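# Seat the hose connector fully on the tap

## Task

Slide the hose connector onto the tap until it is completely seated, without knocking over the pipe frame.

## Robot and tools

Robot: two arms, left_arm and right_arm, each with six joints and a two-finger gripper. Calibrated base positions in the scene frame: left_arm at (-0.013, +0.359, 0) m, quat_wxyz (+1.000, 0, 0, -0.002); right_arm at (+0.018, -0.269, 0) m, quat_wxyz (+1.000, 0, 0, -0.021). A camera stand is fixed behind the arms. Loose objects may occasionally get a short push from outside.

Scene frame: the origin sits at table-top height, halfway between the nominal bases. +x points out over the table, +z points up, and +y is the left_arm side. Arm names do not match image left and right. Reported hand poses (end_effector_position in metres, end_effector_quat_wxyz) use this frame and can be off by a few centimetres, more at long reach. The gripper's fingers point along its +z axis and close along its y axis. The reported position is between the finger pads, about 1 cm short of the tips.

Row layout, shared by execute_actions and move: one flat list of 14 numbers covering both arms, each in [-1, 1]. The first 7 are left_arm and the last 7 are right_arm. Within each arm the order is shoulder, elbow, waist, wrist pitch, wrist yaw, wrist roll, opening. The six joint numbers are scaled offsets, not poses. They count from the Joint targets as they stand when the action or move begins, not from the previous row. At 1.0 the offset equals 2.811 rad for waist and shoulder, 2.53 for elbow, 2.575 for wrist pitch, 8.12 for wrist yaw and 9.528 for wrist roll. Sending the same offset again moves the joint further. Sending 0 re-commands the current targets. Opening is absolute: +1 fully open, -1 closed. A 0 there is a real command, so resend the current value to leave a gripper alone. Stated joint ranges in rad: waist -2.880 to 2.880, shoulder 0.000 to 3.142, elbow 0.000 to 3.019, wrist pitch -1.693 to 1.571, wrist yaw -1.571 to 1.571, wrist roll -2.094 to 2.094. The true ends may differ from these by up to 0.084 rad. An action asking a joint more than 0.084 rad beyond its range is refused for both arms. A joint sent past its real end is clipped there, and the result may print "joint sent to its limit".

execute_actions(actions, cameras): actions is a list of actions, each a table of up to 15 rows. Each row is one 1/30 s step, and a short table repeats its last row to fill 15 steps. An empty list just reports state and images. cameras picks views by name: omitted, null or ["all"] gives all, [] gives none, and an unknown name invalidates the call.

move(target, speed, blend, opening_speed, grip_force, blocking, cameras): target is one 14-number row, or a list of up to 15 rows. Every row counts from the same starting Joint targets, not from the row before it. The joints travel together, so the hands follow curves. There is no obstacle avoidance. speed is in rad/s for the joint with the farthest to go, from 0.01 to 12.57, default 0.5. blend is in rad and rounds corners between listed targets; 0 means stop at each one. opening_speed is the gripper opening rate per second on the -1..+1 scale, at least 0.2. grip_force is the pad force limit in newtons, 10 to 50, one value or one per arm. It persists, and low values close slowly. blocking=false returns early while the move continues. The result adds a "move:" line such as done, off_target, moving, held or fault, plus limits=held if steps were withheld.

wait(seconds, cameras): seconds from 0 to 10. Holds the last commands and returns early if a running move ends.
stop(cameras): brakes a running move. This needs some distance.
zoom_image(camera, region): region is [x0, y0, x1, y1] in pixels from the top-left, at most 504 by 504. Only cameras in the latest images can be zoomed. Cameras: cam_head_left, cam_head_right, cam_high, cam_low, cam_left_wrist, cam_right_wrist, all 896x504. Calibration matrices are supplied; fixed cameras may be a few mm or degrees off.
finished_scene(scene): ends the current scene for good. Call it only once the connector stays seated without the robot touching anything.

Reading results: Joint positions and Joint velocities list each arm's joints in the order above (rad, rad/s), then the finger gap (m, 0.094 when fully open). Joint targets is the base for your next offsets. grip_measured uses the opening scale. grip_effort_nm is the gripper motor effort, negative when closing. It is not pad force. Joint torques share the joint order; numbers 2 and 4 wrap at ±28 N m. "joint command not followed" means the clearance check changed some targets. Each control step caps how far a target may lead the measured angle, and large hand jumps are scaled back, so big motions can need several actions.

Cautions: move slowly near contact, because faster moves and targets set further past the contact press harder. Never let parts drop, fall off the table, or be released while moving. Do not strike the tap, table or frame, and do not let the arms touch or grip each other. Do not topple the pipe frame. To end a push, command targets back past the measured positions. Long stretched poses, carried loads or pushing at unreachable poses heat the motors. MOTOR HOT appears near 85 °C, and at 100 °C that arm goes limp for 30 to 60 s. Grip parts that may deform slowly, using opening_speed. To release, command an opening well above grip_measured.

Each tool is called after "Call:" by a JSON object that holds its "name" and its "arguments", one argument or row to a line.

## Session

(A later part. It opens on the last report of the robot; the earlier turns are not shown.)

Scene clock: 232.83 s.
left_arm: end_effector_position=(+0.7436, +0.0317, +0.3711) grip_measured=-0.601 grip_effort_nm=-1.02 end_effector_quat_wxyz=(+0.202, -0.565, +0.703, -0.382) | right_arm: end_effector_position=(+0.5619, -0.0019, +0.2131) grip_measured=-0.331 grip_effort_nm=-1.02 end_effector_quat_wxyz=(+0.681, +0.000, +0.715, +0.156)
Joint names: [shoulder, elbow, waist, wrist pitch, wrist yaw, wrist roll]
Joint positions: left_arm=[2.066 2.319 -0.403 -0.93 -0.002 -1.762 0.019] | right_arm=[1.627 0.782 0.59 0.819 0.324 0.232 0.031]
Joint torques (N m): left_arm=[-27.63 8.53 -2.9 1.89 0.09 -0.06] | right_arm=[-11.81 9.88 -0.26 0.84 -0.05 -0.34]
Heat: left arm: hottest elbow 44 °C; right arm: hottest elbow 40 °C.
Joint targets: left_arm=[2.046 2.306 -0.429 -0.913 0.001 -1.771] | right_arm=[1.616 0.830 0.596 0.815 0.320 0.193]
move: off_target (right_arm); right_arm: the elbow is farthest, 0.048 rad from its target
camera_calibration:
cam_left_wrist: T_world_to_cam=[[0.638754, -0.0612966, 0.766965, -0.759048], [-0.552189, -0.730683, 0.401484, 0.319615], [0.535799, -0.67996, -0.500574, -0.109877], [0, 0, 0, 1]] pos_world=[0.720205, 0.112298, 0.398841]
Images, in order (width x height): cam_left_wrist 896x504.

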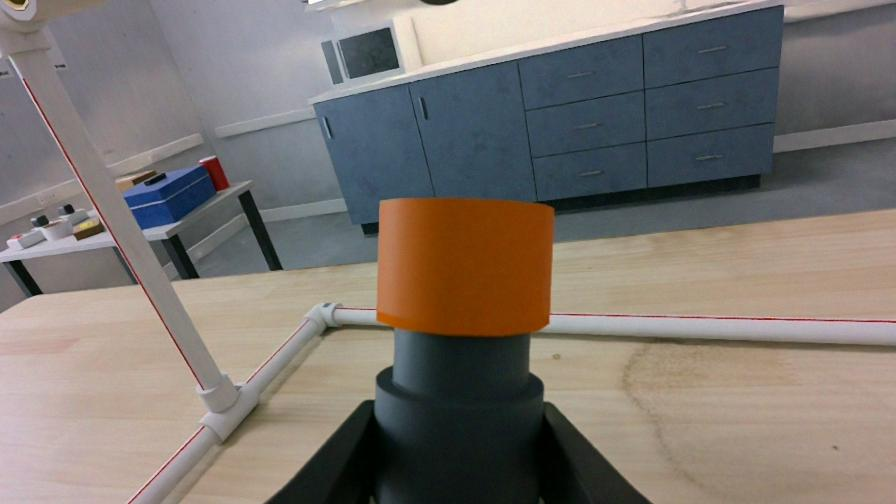

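Call:
{"name": "move", "arguments": {
  "target": [0,0,0,0,0,0,-0.8,-0.0075,0.0095,-0.0065,-0.016,0,0,-0.6],
  "speed": 0.2,
  "cameras": ["cam_left_wrist"]
}}

Scene clock: 237.50 s.
left_arm: end_effector_position=(+0.7436, +0.0317, +0.3711) grip_measured=-0.601 grip_effort_nm=-1.02 end_effector_quat_wxyz=(+0.202, -0.565, +0.703, -0.382) | right_arm: end_effector_position=(+0.5662, +0.0007, +0.2244) grip_measured=-0.331 grip_effort_nm=-1.02 end_effector_quat_wxyz=(+0.681, -0.001, +0.716, +0.155)
Joint names: [shoulder, elbow, waist, wrist pitch, wrist yaw, wrist roll]
Joint positions: left_arm=[2.066 2.319 -0.403 -0.93 -0.002 -1.762 0.019] | right_arm=[1.611 0.806 0.59 0.778 0.324 0.231 0.031]
Joint torques (N m): left_arm=[-27.52 8.49 -2.84 1.88 0.08 -0.07] | right_arm=[-12.28 10.13 -1.9 0.85 -0.05 -0.33]
Heat: left arm: hottest elbow 44 °C; right arm: hottest elbow 41 °C.
Joint targets: left_arm=[2.046 2.306 -0.429 -0.913 0.001 -1.771] | right_arm=[1.595 0.854 0.577 0.773 0.320 0.194]
move: off_target (right_arm); right_arm: the elbow is farthest, 0.048 rad from its target
camera_calibration:
cam_left_wrist: T_world_to_cam=[[0.638754, -0.0612966, 0.766965, -0.759048], [-0.552189, -0.730683, 0.401484, 0.319615], [0.535799, -0.67996, -0.500574, -0.109877], [0, 0, 0, 1]] pos_world=[0.720205, 0.112298, 0.398841]
Images, in order (width x height): cam_left_wrist 896x504.

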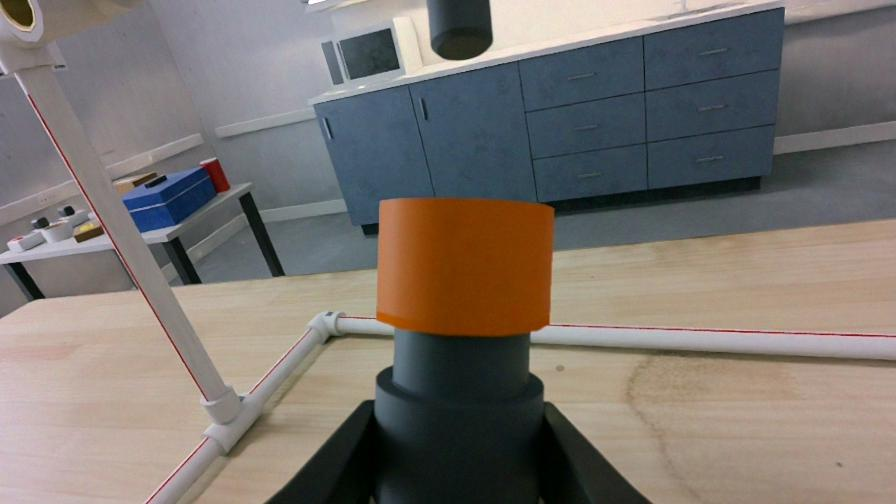

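Call:
{"name": "zoom_image", "arguments": {
  "camera": "cam_left_wrist",
  "region": [360, 0, 580, 220]
}}

Scaled by 2.291.

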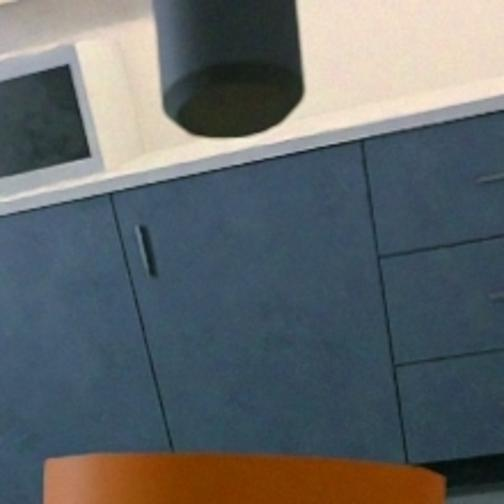

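Call:
{"name": "move", "arguments": {
  "target": [0,0,0,0,0,0,-0.8,0.0035,0.0012,-0.0025,0.0026,0,-0.0084,-0.6],
  "speed": 0.2,
  "cameras": ["cam_left_wrist"]
}}

Call:
{"name": "zoom_image", "arguments": {
  "camera": "cam_left_wrist",
  "region": [360, 0, 580, 220]
}}

Scene clock: 250.33 s.
left_arm: end_effector_position=(+0.7436, +0.0317, +0.3711) grip_measured=-0.601 grip_effort_nm=-1.02 end_effector_quat_wxyz=(+0.202, -0.565, +0.703, -0.382) | right_arm: end_effector_position=(+0.5664, +0.0003, +0.2243) grip_measured=-0.331 grip_effort_nm=-1.02 end_effector_quat_wxyz=(+0.686, -0.028, +0.716, +0.128)
Joint names: [shoulder, elbow, waist, wrist pitch, wrist yaw, wrist roll]
Joint positions: left_arm=[2.066 2.319 -0.403 -0.93 -0.002 -1.762 0.019] | right_arm=[1.611 0.806 0.59 0.778 0.324 0.154 0.031]
Joint torques (N m): left_arm=[-27.75 8.53 -2.67 1.87 0.09 -0.06] | right_arm=[-11.46 10.33 -2.49 1.13 -0.05 -0.33]
Heat: left arm: hottest elbow 43 °C; right arm: hottest elbow 43 °C.
Joint targets: left_arm=[2.046 2.306 -0.429 -0.913 0.001 -1.771] | right_arm=[1.605 0.857 0.571 0.780 0.320 0.114]
move: off_target (right_arm); right_arm: the elbow is farthest, 0.051 rad from its target
camera_calibration:
cam_left_wrist: T_world_to_cam=[[0.638754, -0.0612966, 0.766965, -0.759048], [-0.552189, -0.730683, 0.401484, 0.319615], [0.535799, -0.67996, -0.500574, -0.109877], [0, 0, 0, 1]] pos_world=[0.720205, 0.112298, 0.398841]
Images, in order (width x height): cam_left_wrist 896x504.

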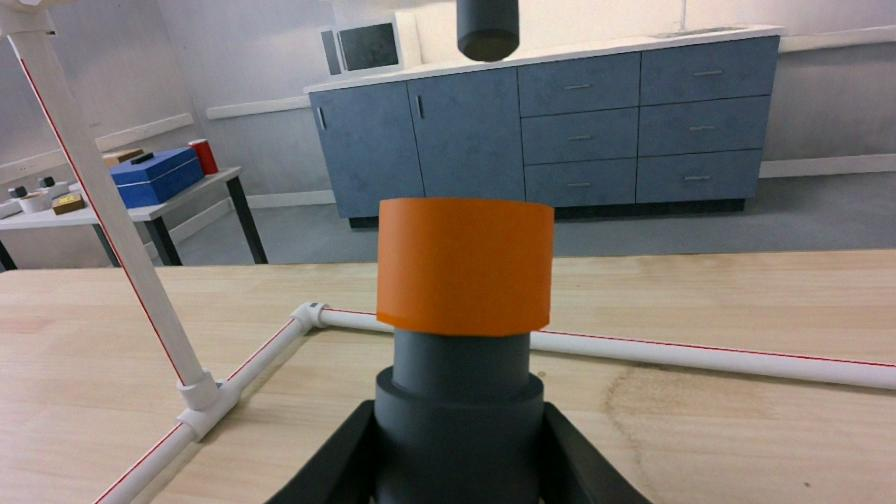

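Scaled by 2.291.

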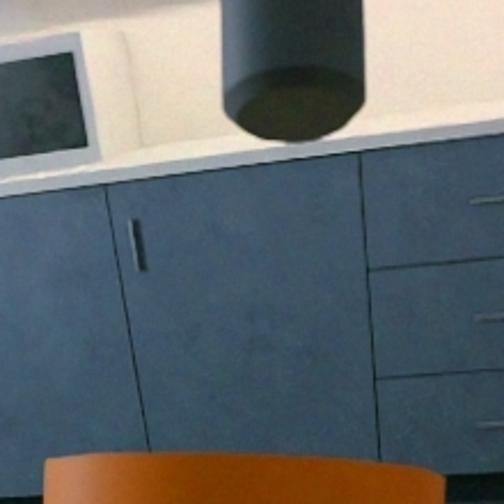

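Call:
{"name": "move", "arguments": {
  "target": [0,0,0,0,0,0,-0.8,0.002,0.0005,-0.004,0.001,0,0,-0.6],
  "speed": 0.2,
  "cameras": ["cam_left_wrist"]
}}

Call:
{"name": "zoom_image", "arguments": {
  "camera": "cam_left_wrist",
  "region": [360, 0, 580, 220]
}}

Scene clock: 254.33 s.
left_arm: end_effector_position=(+0.7436, +0.0317, +0.3711) grip_measured=-0.601 grip_effort_nm=-1.02 end_effector_quat_wxyz=(+0.202, -0.565, +0.703, -0.382) | right_arm: end_effector_position=(+0.5699, -0.0068, +0.2243) grip_measured=-0.331 grip_effort_nm=-1.02 end_effector_quat_wxyz=(+0.687, -0.024, +0.716, +0.123)
Joint names: [shoulder, elbow, waist, wrist pitch, wrist yaw, wrist roll]
Joint positions: left_arm=[2.066 2.319 -0.403 -0.93 -0.002 -1.762 0.019] | right_arm=[1.611 0.806 0.577 0.778 0.324 0.152 0.031]
Joint torques (N m): left_arm=[-27.58 8.47 -2.78 1.88 0.09 -0.06] | right_arm=[-10.93 10.43 -2.37 1.24 -0.05 -0.33]
Heat: left arm: hottest elbow 43 °C; right arm: hottest elbow 43 °C.
Joint targets: left_arm=[2.046 2.306 -0.429 -0.913 0.001 -1.771] | right_arm=[1.610 0.858 0.559 0.783 0.320 0.113]
move: off_target (right_arm); right_arm: the elbow is farthest, 0.052 rad from its target
camera_calibration:
cam_left_wrist: T_world_to_cam=[[0.638754, -0.0612966, 0.766965, -0.759048], [-0.552189, -0.730683, 0.401484, 0.319615], [0.535799, -0.67996, -0.500574, -0.109877], [0, 0, 0, 1]] pos_world=[0.720205, 0.112298, 0.398841]
Images, in order (width x height): cam_left_wrist 896x504.

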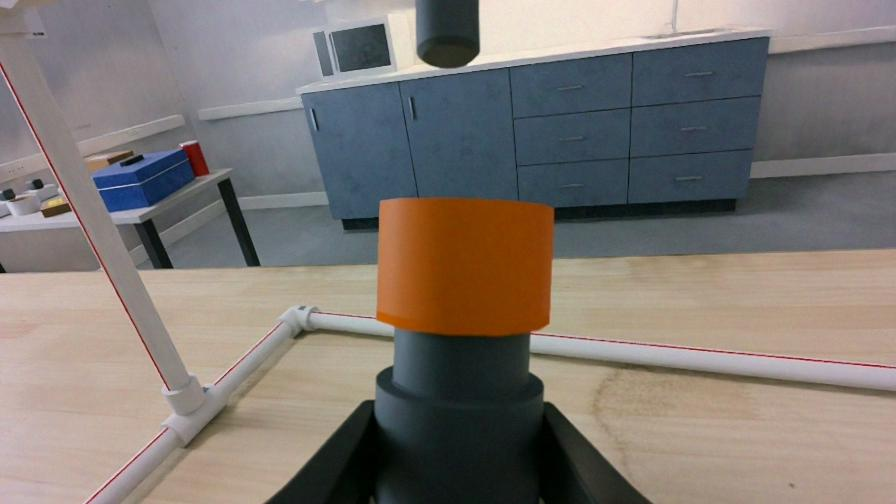

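Scaled by 2.291.

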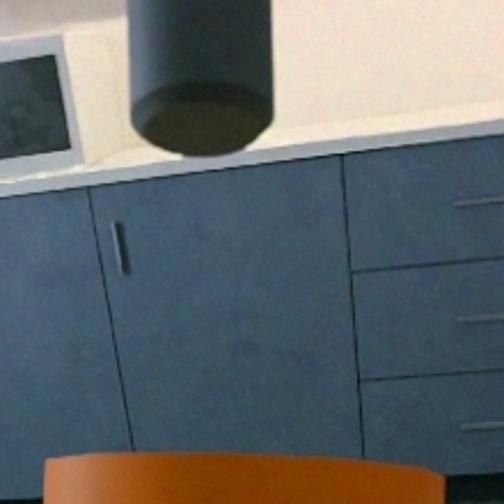

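Call:
{"name": "move", "arguments": {
  "target": [0,0,0,0,0,0,-0.8,-0.004,0.0128,0,-0.0161,0,-0.0052,-0.6],
  "speed": 0.2,
  "cameras": ["cam_left_wrist"]
}}

Call:
{"name": "zoom_image", "arguments": {
  "camera": "cam_left_wrist",
  "region": [360, 0, 580, 220]
}}

Scene clock: 260.17 s.
left_arm: end_effector_position=(+0.7436, +0.0317, +0.3711) grip_measured=-0.601 grip_effort_nm=-1.02 end_effector_quat_wxyz=(+0.202, -0.565, +0.703, -0.382) | right_arm: end_effector_position=(+0.5779, -0.0021, +0.2341) grip_measured=-0.331 grip_effort_nm=-1.02 end_effector_quat_wxyz=(+0.691, -0.041, +0.714, +0.107)
Joint names: [shoulder, elbow, waist, wrist pitch, wrist yaw, wrist roll]
Joint positions: left_arm=[2.066 2.319 -0.403 -0.93 -0.002 -1.762 0.019] | right_arm=[1.611 0.84 0.577 0.746 0.324 0.103 0.031]
Joint torques (N m): left_arm=[-27.63 8.47 -2.78 1.88 0.1 -0.06] | right_arm=[-12.22 10.47 -2.37 0.85 -0.05 -0.32]
Heat: left arm: hottest elbow 43 °C; right arm: hottest elbow 43 °C.
Joint targets: left_arm=[2.046 2.306 -0.429 -0.913 0.001 -1.771] | right_arm=[1.599 0.890 0.559 0.741 0.320 0.064]
move: off_target (right_arm); right_arm: the elbow is farthest, 0.050 rad from its target
camera_calibration:
cam_left_wrist: T_world_to_cam=[[0.638754, -0.0612966, 0.766965, -0.759048], [-0.552189, -0.730683, 0.401484, 0.319615], [0.535799, -0.67996, -0.500574, -0.109877], [0, 0, 0, 1]] pos_world=[0.720205, 0.112298, 0.398841]
Images, in order (width x height): cam_left_wrist 896x504.

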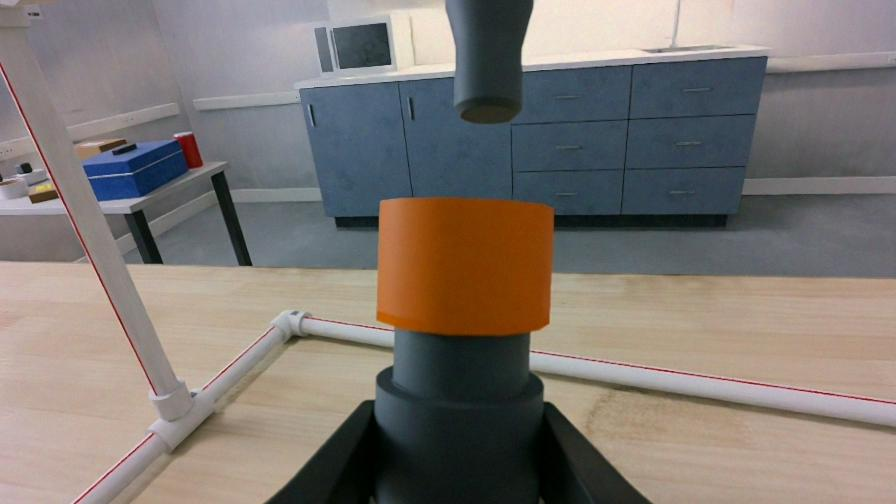

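Scaled by 2.291.

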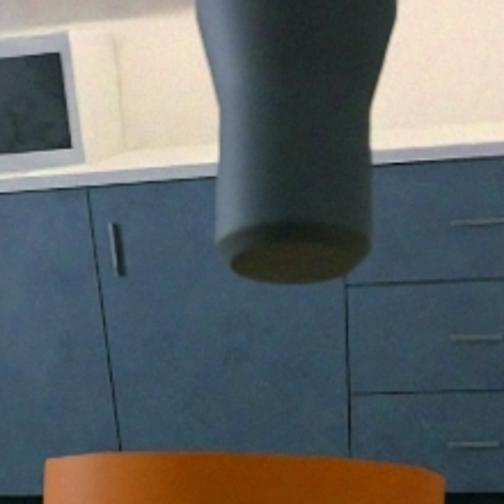

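Call:
{"name": "move", "arguments": {
  "target": [0,0,0,0,0,0,-0.8,0,0,-0.0024,0,0,0,-0.6],
  "speed": 0.2,
  "cameras": ["cam_left_wrist"]
}}

Call:
{"name": "zoom_image", "arguments": {
  "camera": "cam_left_wrist",
  "region": [360, 0, 580, 220]
}}

Scene clock: 266.73 s.
left_arm: end_effector_position=(+0.7436, +0.0317, +0.3711) grip_measured=-0.601 grip_effort_nm=-1.02 end_effector_quat_wxyz=(+0.202, -0.565, +0.703, -0.382) | right_arm: end_effector_position=(+0.5795, -0.0055, +0.2341) grip_measured=-0.331 grip_effort_nm=-1.02 end_effector_quat_wxyz=(+0.691, -0.039, +0.714, +0.104)
Joint names: [shoulder, elbow, waist, wrist pitch, wrist yaw, wrist roll]
Joint positions: left_arm=[2.066 2.319 -0.403 -0.93 -0.002 -1.762 0.019] | right_arm=[1.611 0.84 0.57 0.746 0.324 0.102 0.031]
Joint torques (N m): left_arm=[-27.63 8.47 -2.96 1.84 0.09 -0.06] | right_arm=[-12.28 10.47 -2.43 0.87 -0.05 -0.34]
Heat: left arm: hottest elbow 43 °C; right arm: hottest elbow 43 °C.
Joint targets: left_arm=[2.046 2.306 -0.429 -0.913 0.001 -1.771] | right_arm=[1.599 0.890 0.552 0.741 0.320 0.064]
move: off_target (right_arm); right_arm: the elbow is farthest, 0.050 rad from its target
camera_calibration:
cam_left_wrist: T_world_to_cam=[[0.638754, -0.0612966, 0.766965, -0.759048], [-0.552189, -0.730683, 0.401484, 0.319615], [0.535799, -0.67996, -0.500574, -0.109877], [0, 0, 0, 1]] pos_world=[0.720205, 0.112298, 0.398841]
Images, in order (width x height): cam_left_wrist 896x504.

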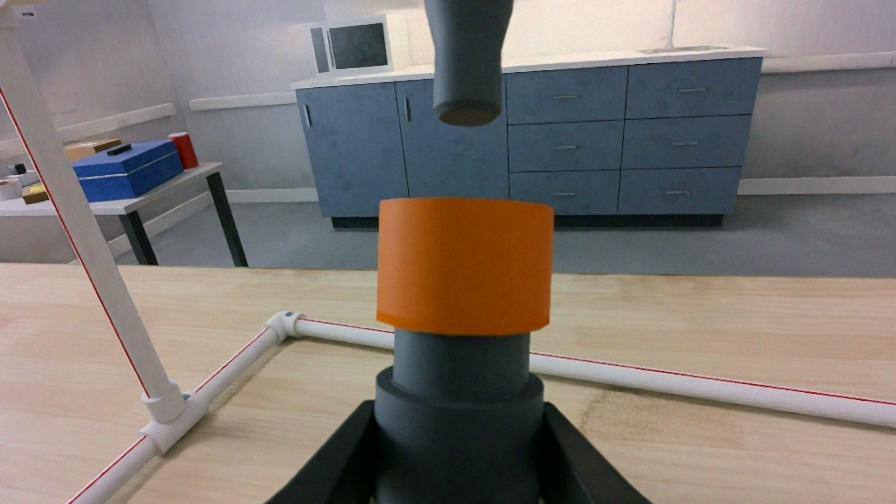

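Scaled by 2.291.

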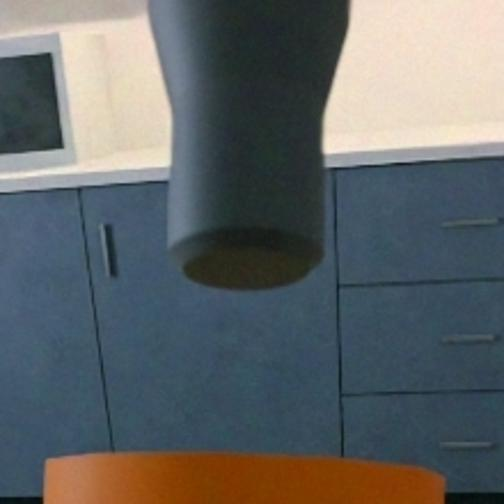

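Call:
{"name": "move", "arguments": {
  "target": [0,0,0,0,0,0,-0.8,-0.0175,0.0006,0,-0.0546,0,0,-0.6],
  "speed": 0.15,
  "cameras": ["cam_left_wrist"]
}}

Call:
{"name": "zoom_image", "arguments": {
  "camera": "cam_left_wrist",
  "region": [360, 0, 580, 220]
}}

Scene clock: 277.43 s.
left_arm: end_effector_position=(+0.7436, +0.0317, +0.3711) grip_measured=-0.601 grip_effort_nm=-1.02 end_effector_quat_wxyz=(+0.202, -0.565, +0.703, -0.382) | right_arm: end_effector_position=(+0.5744, -0.0106, +0.2270) grip_measured=-0.331 grip_effort_nm=-1.02 end_effector_quat_wxyz=(+0.660, -0.051, +0.744, +0.087)
Joint names: [shoulder, elbow, waist, wrist pitch, wrist yaw, wrist roll]
Joint positions: left_arm=[2.066 2.319 -0.403 -0.93 -0.002 -1.762 0.019] | right_arm=[1.567 0.84 0.567 0.607 0.324 0.101 0.031]
Joint torques (N m): left_arm=[-27.69 8.49 -2.96 1.87 0.1 -0.06] | right_arm=[-12.22 10.8 -2.14 0.94 -0.02 -0.31]
Heat: left arm: hottest elbow 43 °C; right arm: hottest elbow 44 °C.
Joint targets: left_arm=[2.046 2.306 -0.429 -0.913 0.001 -1.771] | right_arm=[1.550 0.892 0.552 0.601 0.320 0.064]
move: off_target (right_arm); right_arm: the elbow is farthest, 0.051 rad from its target
camera_calibration:
cam_left_wrist: T_world_to_cam=[[0.638754, -0.0612966, 0.766965, -0.759048], [-0.552189, -0.730683, 0.401484, 0.319615], [0.535799, -0.67996, -0.500574, -0.109877], [0, 0, 0, 1]] pos_world=[0.720205, 0.112298, 0.398841]
Images, in order (width x height): cam_left_wrist 896x504.

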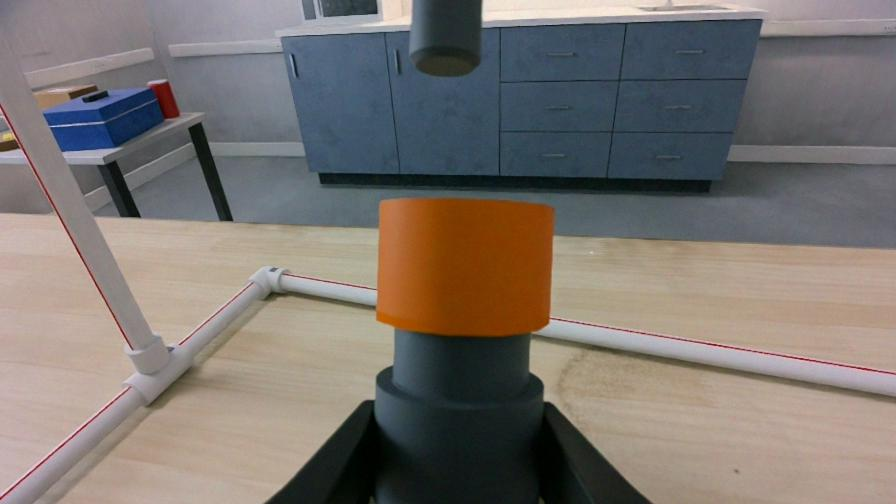

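Scaled by 2.291.

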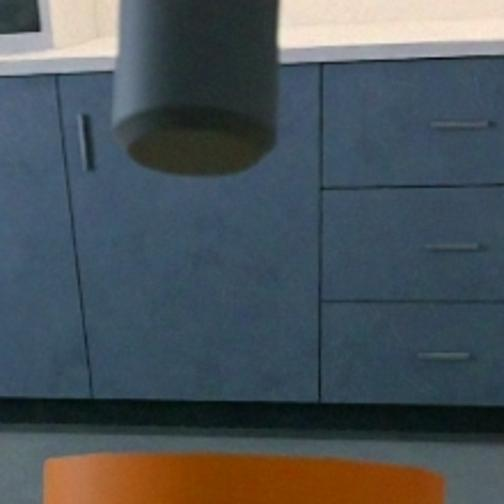

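Call:
{"name": "wait", "arguments": {
  "seconds": 0
}}

Call:
{"name": "zoom_image", "arguments": {
  "camera": "cam_high",
  "region": [440, 100, 520, 200]
}}

Call:
{"name": "zoom_image", "arguments": {
  "camera": "cam_low",
  "region": [390, 170, 470, 260]
}}

Scene clock: 284.50 s.
left_arm: end_effector_position=(+0.7436, +0.0317, +0.3711) grip_measured=-0.601 grip_effort_nm=-1.02 end_effector_quat_wxyz=(+0.202, -0.565, +0.703, -0.382) | right_arm: end_effector_position=(+0.5744, -0.0106, +0.2270) grip_measured=-0.331 grip_effort_nm=-1.02 end_effector_quat_wxyz=(+0.660, -0.051, +0.744, +0.087)
Joint names: [shoulder, elbow, waist, wrist pitch, wrist yaw, wrist roll]
Joint positions: left_arm=[2.066 2.319 -0.403 -0.93 -0.002 -1.762 0.019] | right_arm=[1.567 0.84 0.567 0.607 0.324 0.101 0.031]
Joint torques (N m): left_arm=[-27.75 8.49 -2.78 1.84 0.08 -0.06] | right_arm=[-12.28 10.8 -2.14 0.83 -0.02 -0.31]
Heat: left arm: hottest elbow 43 °C; right arm: hottest elbow 44 °C.
Joint targets: left_arm=[2.046 2.306 -0.429 -0.913 0.001 -1.771] | right_arm=[1.550 0.892 0.552 0.601 0.320 0.064]
Tool commands: left_gripper/opening=-0.8 right_gripper/opening=-0.6
camera_calibration:
cam_left_wrist: T_world_to_cam=[[0.638754, -0.0612966, 0.766965, -0.759048], [-0.552189, -0.730683, 0.401484, 0.319615], [0.535799, -0.67996, -0.500574, -0.109877], [0, 0, 0, 1]] pos_world=[0.720205, 0.112298, 0.398841]
cam_right_wrist: T_world_to_cam=[[0.211422, -0.975265, -0.0644852, -0.114631], [-0.522743, -0.0570818, -0.850577, 0.531262], [0.825857, 0.21354, -0.521881, -0.265796], [0, 0, 0, 1]] pos_world=[0.521459, -0.0247118, 0.305774]

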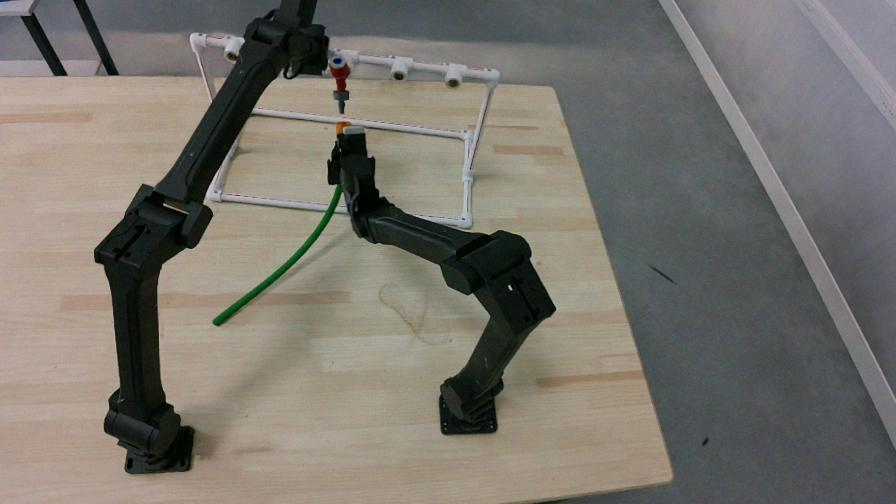

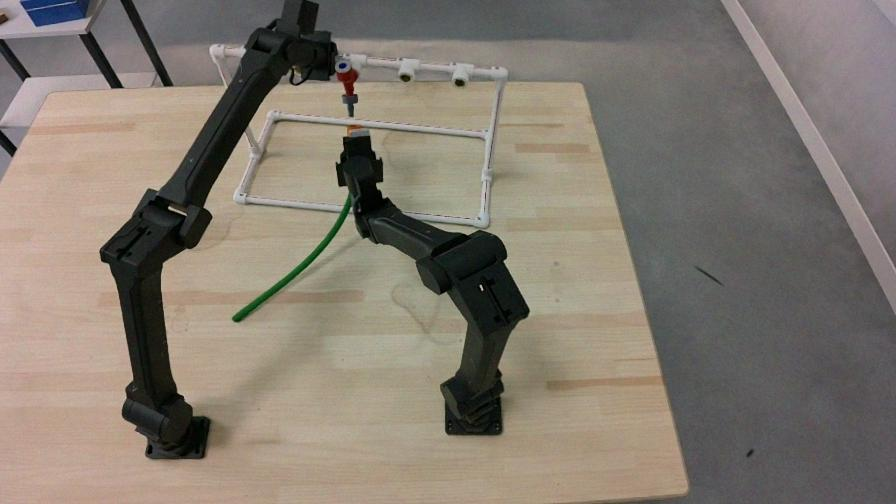

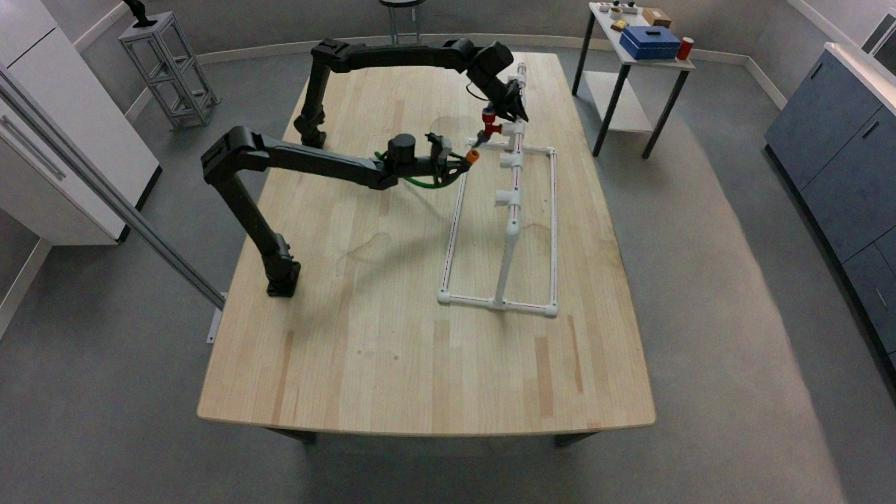

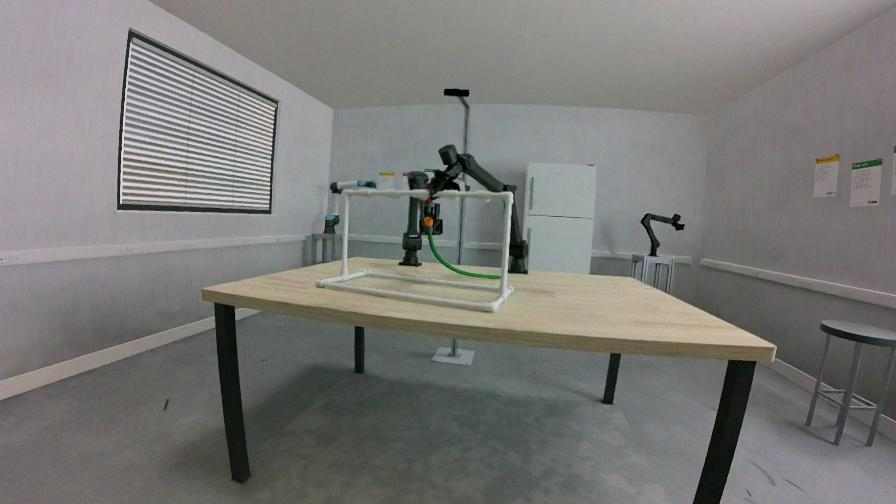

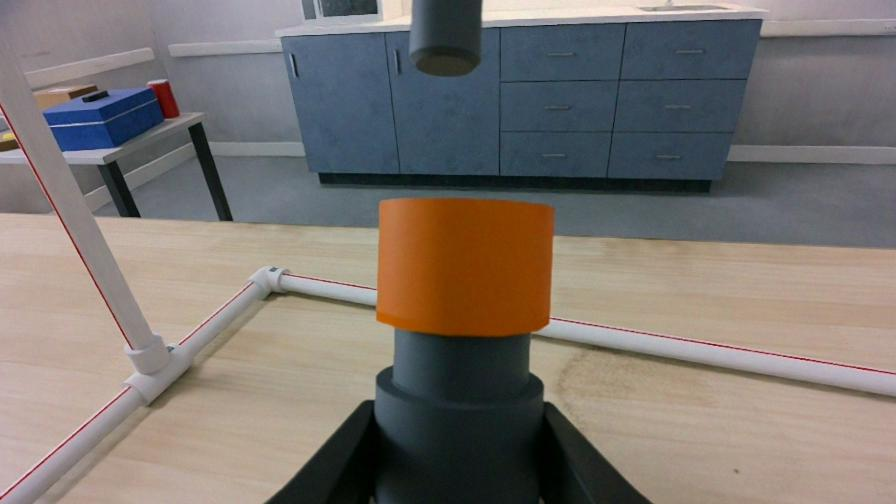

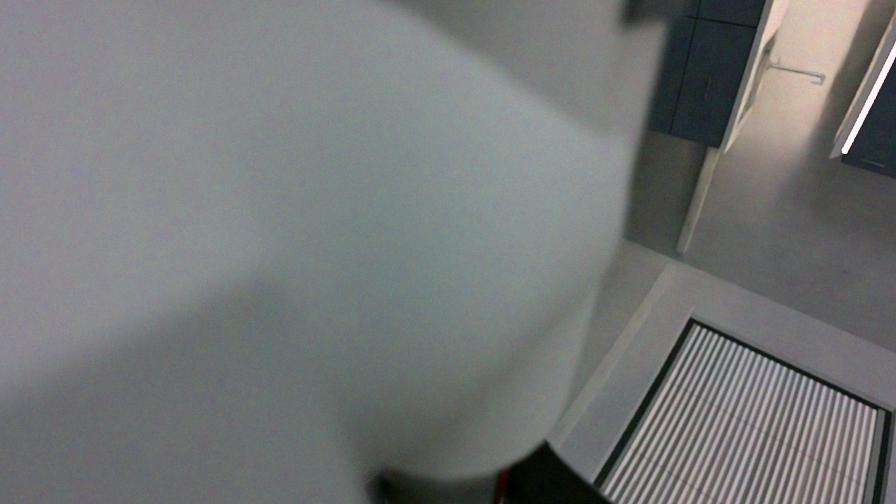

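Scaled by 5.040.

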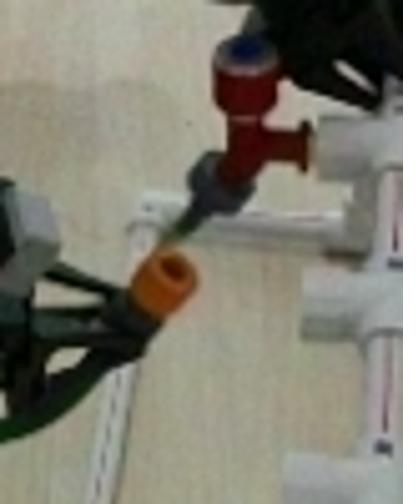

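Scaled by 5.600.

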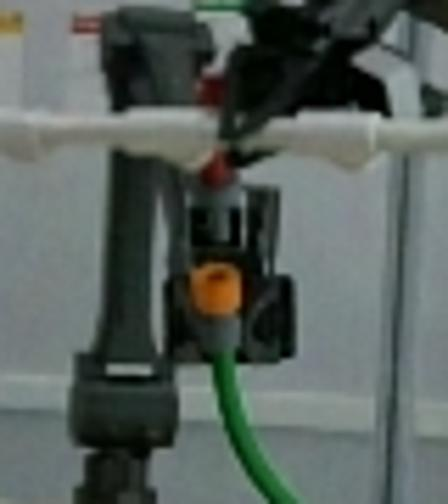

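Call:
{"name": "move", "arguments": {
  "target": [0,0,0,0,0,0,-0.8,-0.0094,0.0052,0.0117,-0.0153,0,0.0037,-0.6],
  "speed": 0.15,
  "cameras": ["cam_left_wrist","cam_high"]
}}

Call:
{"name": "zoom_image", "arguments": {
  "camera": "cam_left_wrist",
  "region": [360, 0, 580, 220]
}}

Call:
{"name": "zoom_image", "arguments": {
  "camera": "cam_high",
  "region": [455, 120, 505, 180]
}}

Scene clock: 299.73 s.
left_arm: end_effector_position=(+0.7436, +0.0317, +0.3711) grip_measured=-0.601 grip_effort_nm=-1.02 end_effector_quat_wxyz=(+0.202, -0.565, +0.703, -0.382) | right_arm: end_effector_position=(+0.5736, -0.0092, +0.2414) grip_measured=-0.331 grip_effort_nm=-1.02 end_effector_quat_wxyz=(+0.660, -0.045, +0.744, +0.094)
Joint names: [shoulder, elbow, waist, wrist pitch, wrist yaw, wrist roll]
Joint positions: left_arm=[2.066 2.319 -0.403 -0.93 -0.002 -1.762 0.019] | right_arm=[1.539 0.854 0.57 0.567 0.324 0.118 0.031]
Joint torques (N m): left_arm=[-27.46 8.51 -2.84 1.87 0.1 -0.06] | right_arm=[-11.93 10.93 0.62 0.83 -0.03 -0.11]
Heat: left arm: hottest elbow 42 °C; right arm: hottest elbow 44 °C.
Joint targets: left_arm=[2.046 2.306 -0.429 -0.913 0.001 -1.771] | right_arm=[1.524 0.905 0.585 0.561 0.320 0.099]
move: off_target (right_arm); right_arm: the elbow is farthest, 0.051 rad from its target
camera_calibration:
cam_left_wrist: T_world_to_cam=[[0.638754, -0.0612966, 0.766965, -0.759048], [-0.552189, -0.730683, 0.401484, 0.319615], [0.535799, -0.67996, -0.500574, -0.109877], [0, 0, 0, 1]] pos_world=[0.720205, 0.112298, 0.398841]
Images, in order (width x height): cam_high 896x504, cam_left_wrist 896x504.

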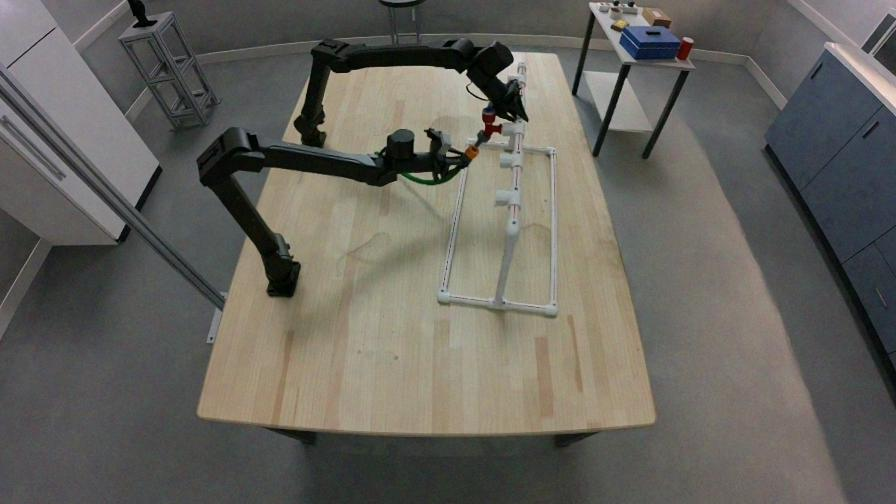

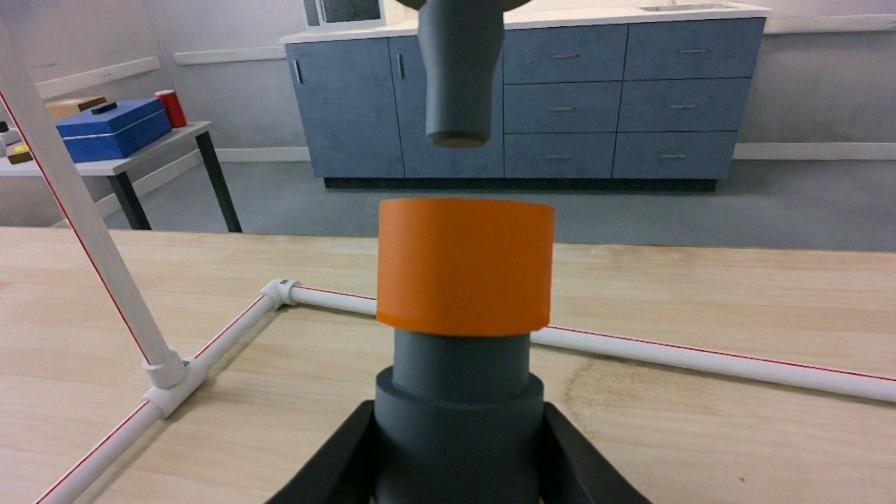

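Scaled by 2.291.

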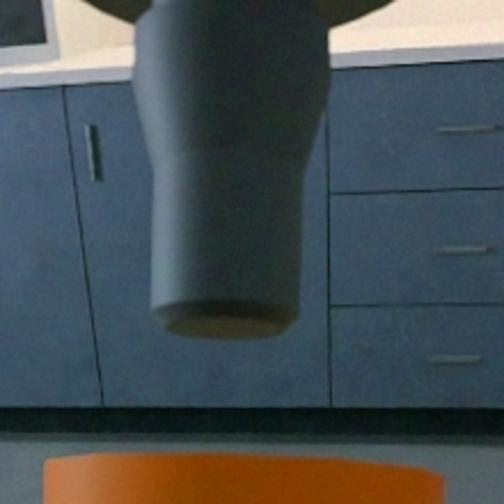

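Scaled by 8.400.

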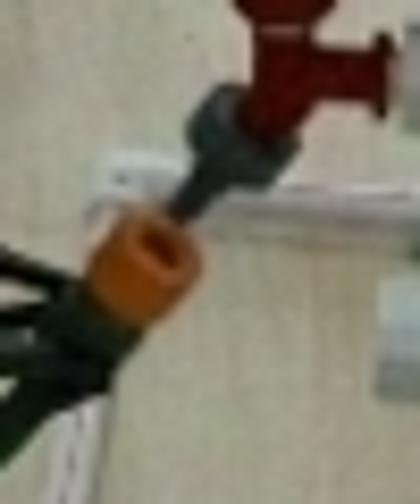

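Call:
{"name": "move", "arguments": {
  "target": [0,0,0,0,0,0,-0.8,-0.0015,0.0074,-0.0015,-0.0087,0,0.0,-0.6],
  "speed": 0.15,
  "cameras": ["cam_left_wrist"]
}}

Call:
{"name": "zoom_image", "arguments": {
  "camera": "cam_left_wrist",
  "region": [360, 0, 580, 220]
}}

Scene clock: 307.37 s.
left_arm: end_effector_position=(+0.7436, +0.0317, +0.3711) grip_measured=-0.601 grip_effort_nm=-1.02 end_effector_quat_wxyz=(+0.202, -0.565, +0.703, -0.382) | right_arm: end_effector_position=(+0.5766, -0.0075, +0.2456) grip_measured=-0.331 grip_effort_nm=-1.02 end_effector_quat_wxyz=(+0.658, -0.045, +0.746, +0.094)
Joint names: [shoulder, elbow, waist, wrist pitch, wrist yaw, wrist roll]
Joint positions: left_arm=[2.066 2.319 -0.403 -0.93 -0.002 -1.762 0.019] | right_arm=[1.537 0.87 0.57 0.544 0.324 0.121 0.031]
Joint torques (N m): left_arm=[-27.63 8.46 -2.67 1.85 0.09 -0.07] | right_arm=[-12.28 11.19 0.26 0.9 -0.02 -0.14]
Heat: left arm: hottest elbow 42 °C; right arm: hottest elbow 44 °C.
Joint targets: left_arm=[2.046 2.306 -0.429 -0.913 0.001 -1.771] | right_arm=[1.519 0.924 0.581 0.539 0.320 0.099]
move: off_target (right_arm); right_arm: the elbow is farthest, 0.053 rad from its target
camera_calibration:
cam_left_wrist: T_world_to_cam=[[0.638754, -0.0612966, 0.766965, -0.759048], [-0.552189, -0.730683, 0.401484, 0.319615], [0.535799, -0.67996, -0.500574, -0.109877], [0, 0, 0, 1]] pos_world=[0.720205, 0.112298, 0.398841]
Images, in order (width x height): cam_left_wrist 896x504.

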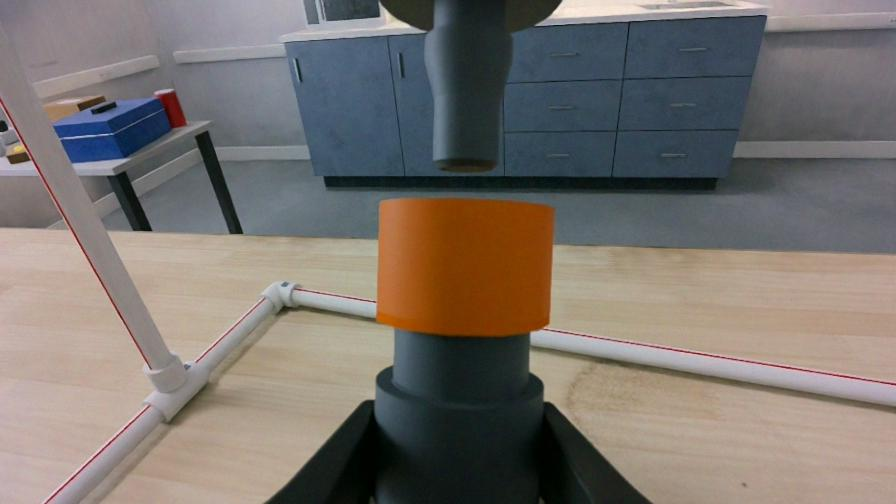

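Scaled by 2.291.

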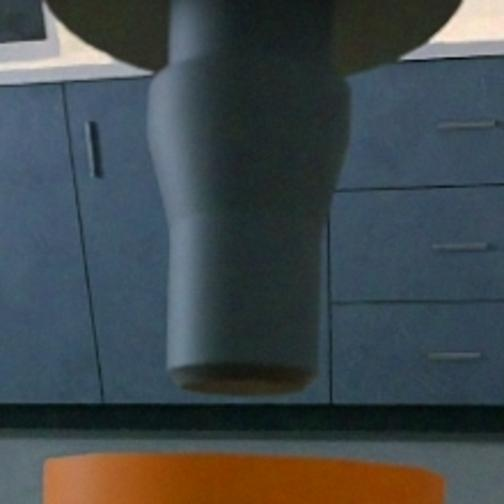

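Call:
{"name": "move", "arguments": {
  "target": [0,0,0,0,0,0,-0.8,-0.004,0.0095,0,-0.0112,0,0.0072,-0.6],
  "speed": 0.12,
  "cameras": ["cam_left_wrist"]
}}

Call:
{"name": "zoom_image", "arguments": {
  "camera": "cam_left_wrist",
  "region": [360, 0, 580, 220]
}}

Scene clock: 314.07 s.
left_arm: end_effector_position=(+0.7436, +0.0317, +0.3711) grip_measured=-0.601 grip_effort_nm=-1.02 end_effector_quat_wxyz=(+0.202, -0.565, +0.703, -0.382) | right_arm: end_effector_position=(+0.5798, -0.0056, +0.2573) grip_measured=-0.331 grip_effort_nm=-1.02 end_effector_quat_wxyz=(+0.656, -0.020, +0.746, +0.116)
Joint names: [shoulder, elbow, waist, wrist pitch, wrist yaw, wrist roll]
Joint positions: left_arm=[2.066 2.319 -0.403 -0.93 -0.002 -1.762 0.019] | right_arm=[1.526 0.893 0.57 0.515 0.324 0.186 0.031]
Joint torques (N m): left_arm=[-27.69 8.5 -2.84 1.84 0.09 -0.06] | right_arm=[-12.34 11.43 0.32 0.88 -0.03 -0.11]
Heat: left arm: hottest shoulder 42 °C; right arm: hottest elbow 44 °C.
Joint targets: left_arm=[2.046 2.306 -0.429 -0.913 0.001 -1.771] | right_arm=[1.508 0.948 0.581 0.510 0.320 0.168]
move: off_target (right_arm); right_arm: the elbow is farthest, 0.055 rad from its target
camera_calibration:
cam_left_wrist: T_world_to_cam=[[0.638754, -0.0612966, 0.766965, -0.759048], [-0.552189, -0.730683, 0.401484, 0.319615], [0.535799, -0.67996, -0.500574, -0.109877], [0, 0, 0, 1]] pos_world=[0.720205, 0.112298, 0.398841]
Images, in order (width x height): cam_left_wrist 896x504.

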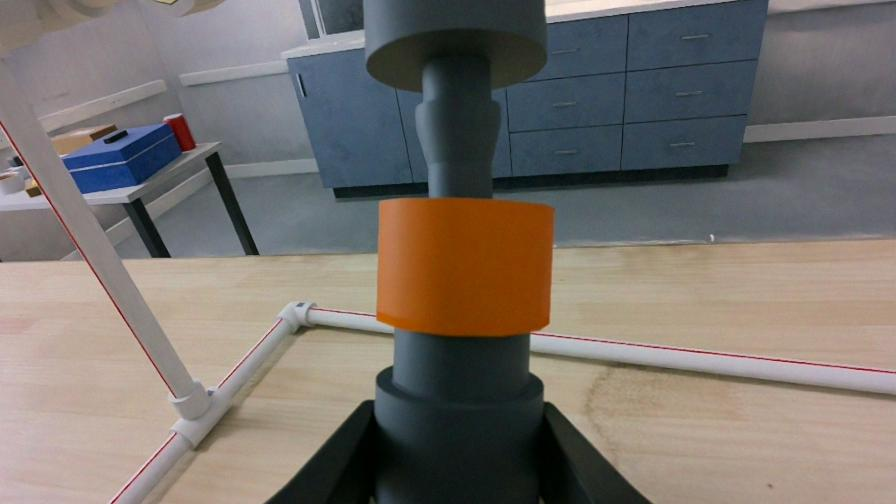

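Scaled by 2.291.

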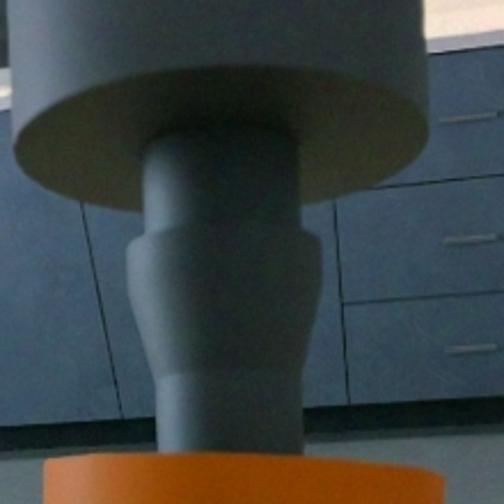

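Call:
{"name": "move", "arguments": {
  "target": [0,0,0,0,0,0,-0.8,-0.002,0.0035,0,-0.004,0,-0.0038,-0.6],
  "speed": 0.1,
  "cameras": ["cam_left_wrist","cam_high"]
}}

Call:
{"name": "zoom_image", "arguments": {
  "camera": "cam_left_wrist",
  "region": [360, 0, 580, 220]
}}

Call:
{"name": "zoom_image", "arguments": {
  "camera": "cam_high",
  "region": [455, 120, 505, 180]
}}

Scene clock: 318.90 s.
left_arm: end_effector_position=(+0.7436, +0.0317, +0.3711) grip_measured=-0.601 grip_effort_nm=-1.02 end_effector_quat_wxyz=(+0.202, -0.565, +0.703, -0.382) | right_arm: end_effector_position=(+0.5807, -0.0051, +0.2614) grip_measured=-0.331 grip_effort_nm=-1.02 end_effector_quat_wxyz=(+0.657, -0.027, +0.745, +0.111)
Joint names: [shoulder, elbow, waist, wrist pitch, wrist yaw, wrist roll]
Joint positions: left_arm=[2.066 2.319 -0.403 -0.93 -0.002 -1.762 0.019] | right_arm=[1.522 0.901 0.57 0.504 0.324 0.168 0.031]
Joint torques (N m): left_arm=[-27.58 8.49 -2.67 1.87 0.09 -0.07] | right_arm=[-12.45 11.58 0.26 0.9 -0.03 -0.32]
Heat: left arm: hottest shoulder 42 °C; right arm: hottest elbow 44 °C.
Joint targets: left_arm=[2.046 2.306 -0.429 -0.913 0.001 -1.771] | right_arm=[1.503 0.956 0.581 0.500 0.320 0.132]
move: off_target (right_arm); right_arm: the elbow is farthest, 0.056 rad from its target
camera_calibration:
cam_left_wrist: T_world_to_cam=[[0.638754, -0.0612966, 0.766965, -0.759048], [-0.552189, -0.730683, 0.401484, 0.319615], [0.535799, -0.67996, -0.500574, -0.109877], [0, 0, 0, 1]] pos_world=[0.720205, 0.112298, 0.398841]
Images, in order (width x height): cam_high 896x504, cam_left_wrist 896x504.

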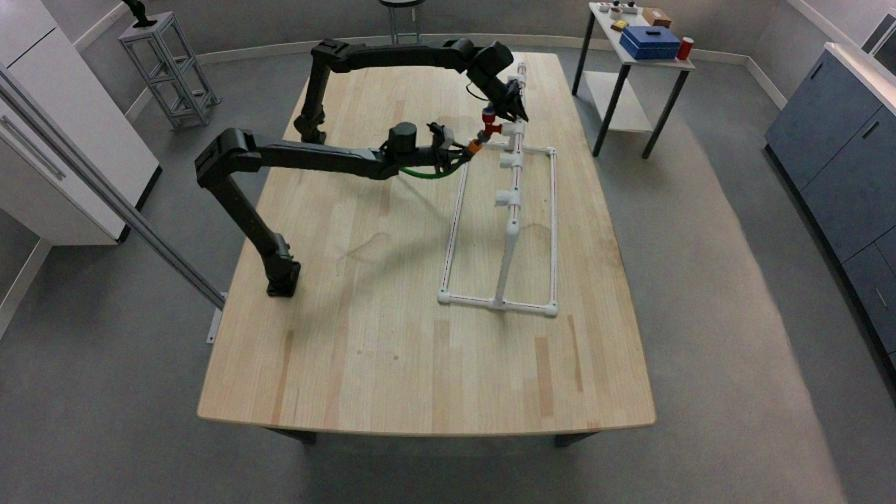

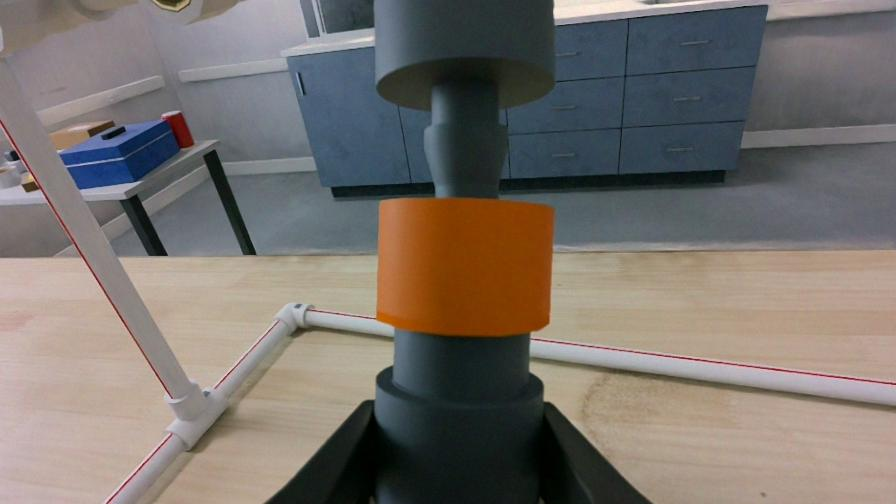

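Scaled by 2.291.

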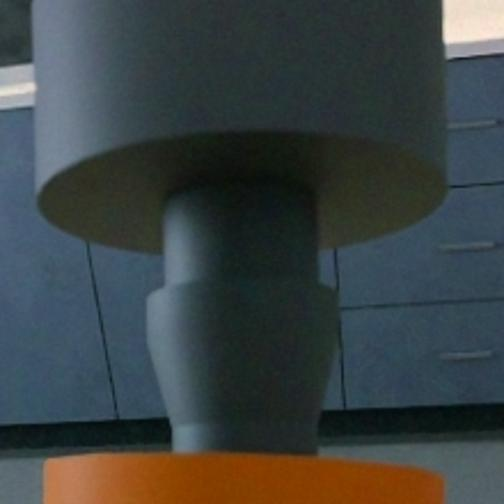

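Scaled by 8.400.

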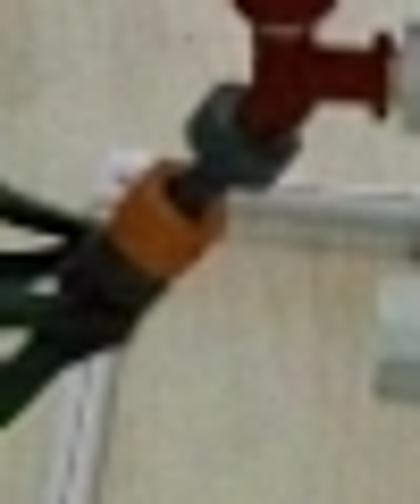

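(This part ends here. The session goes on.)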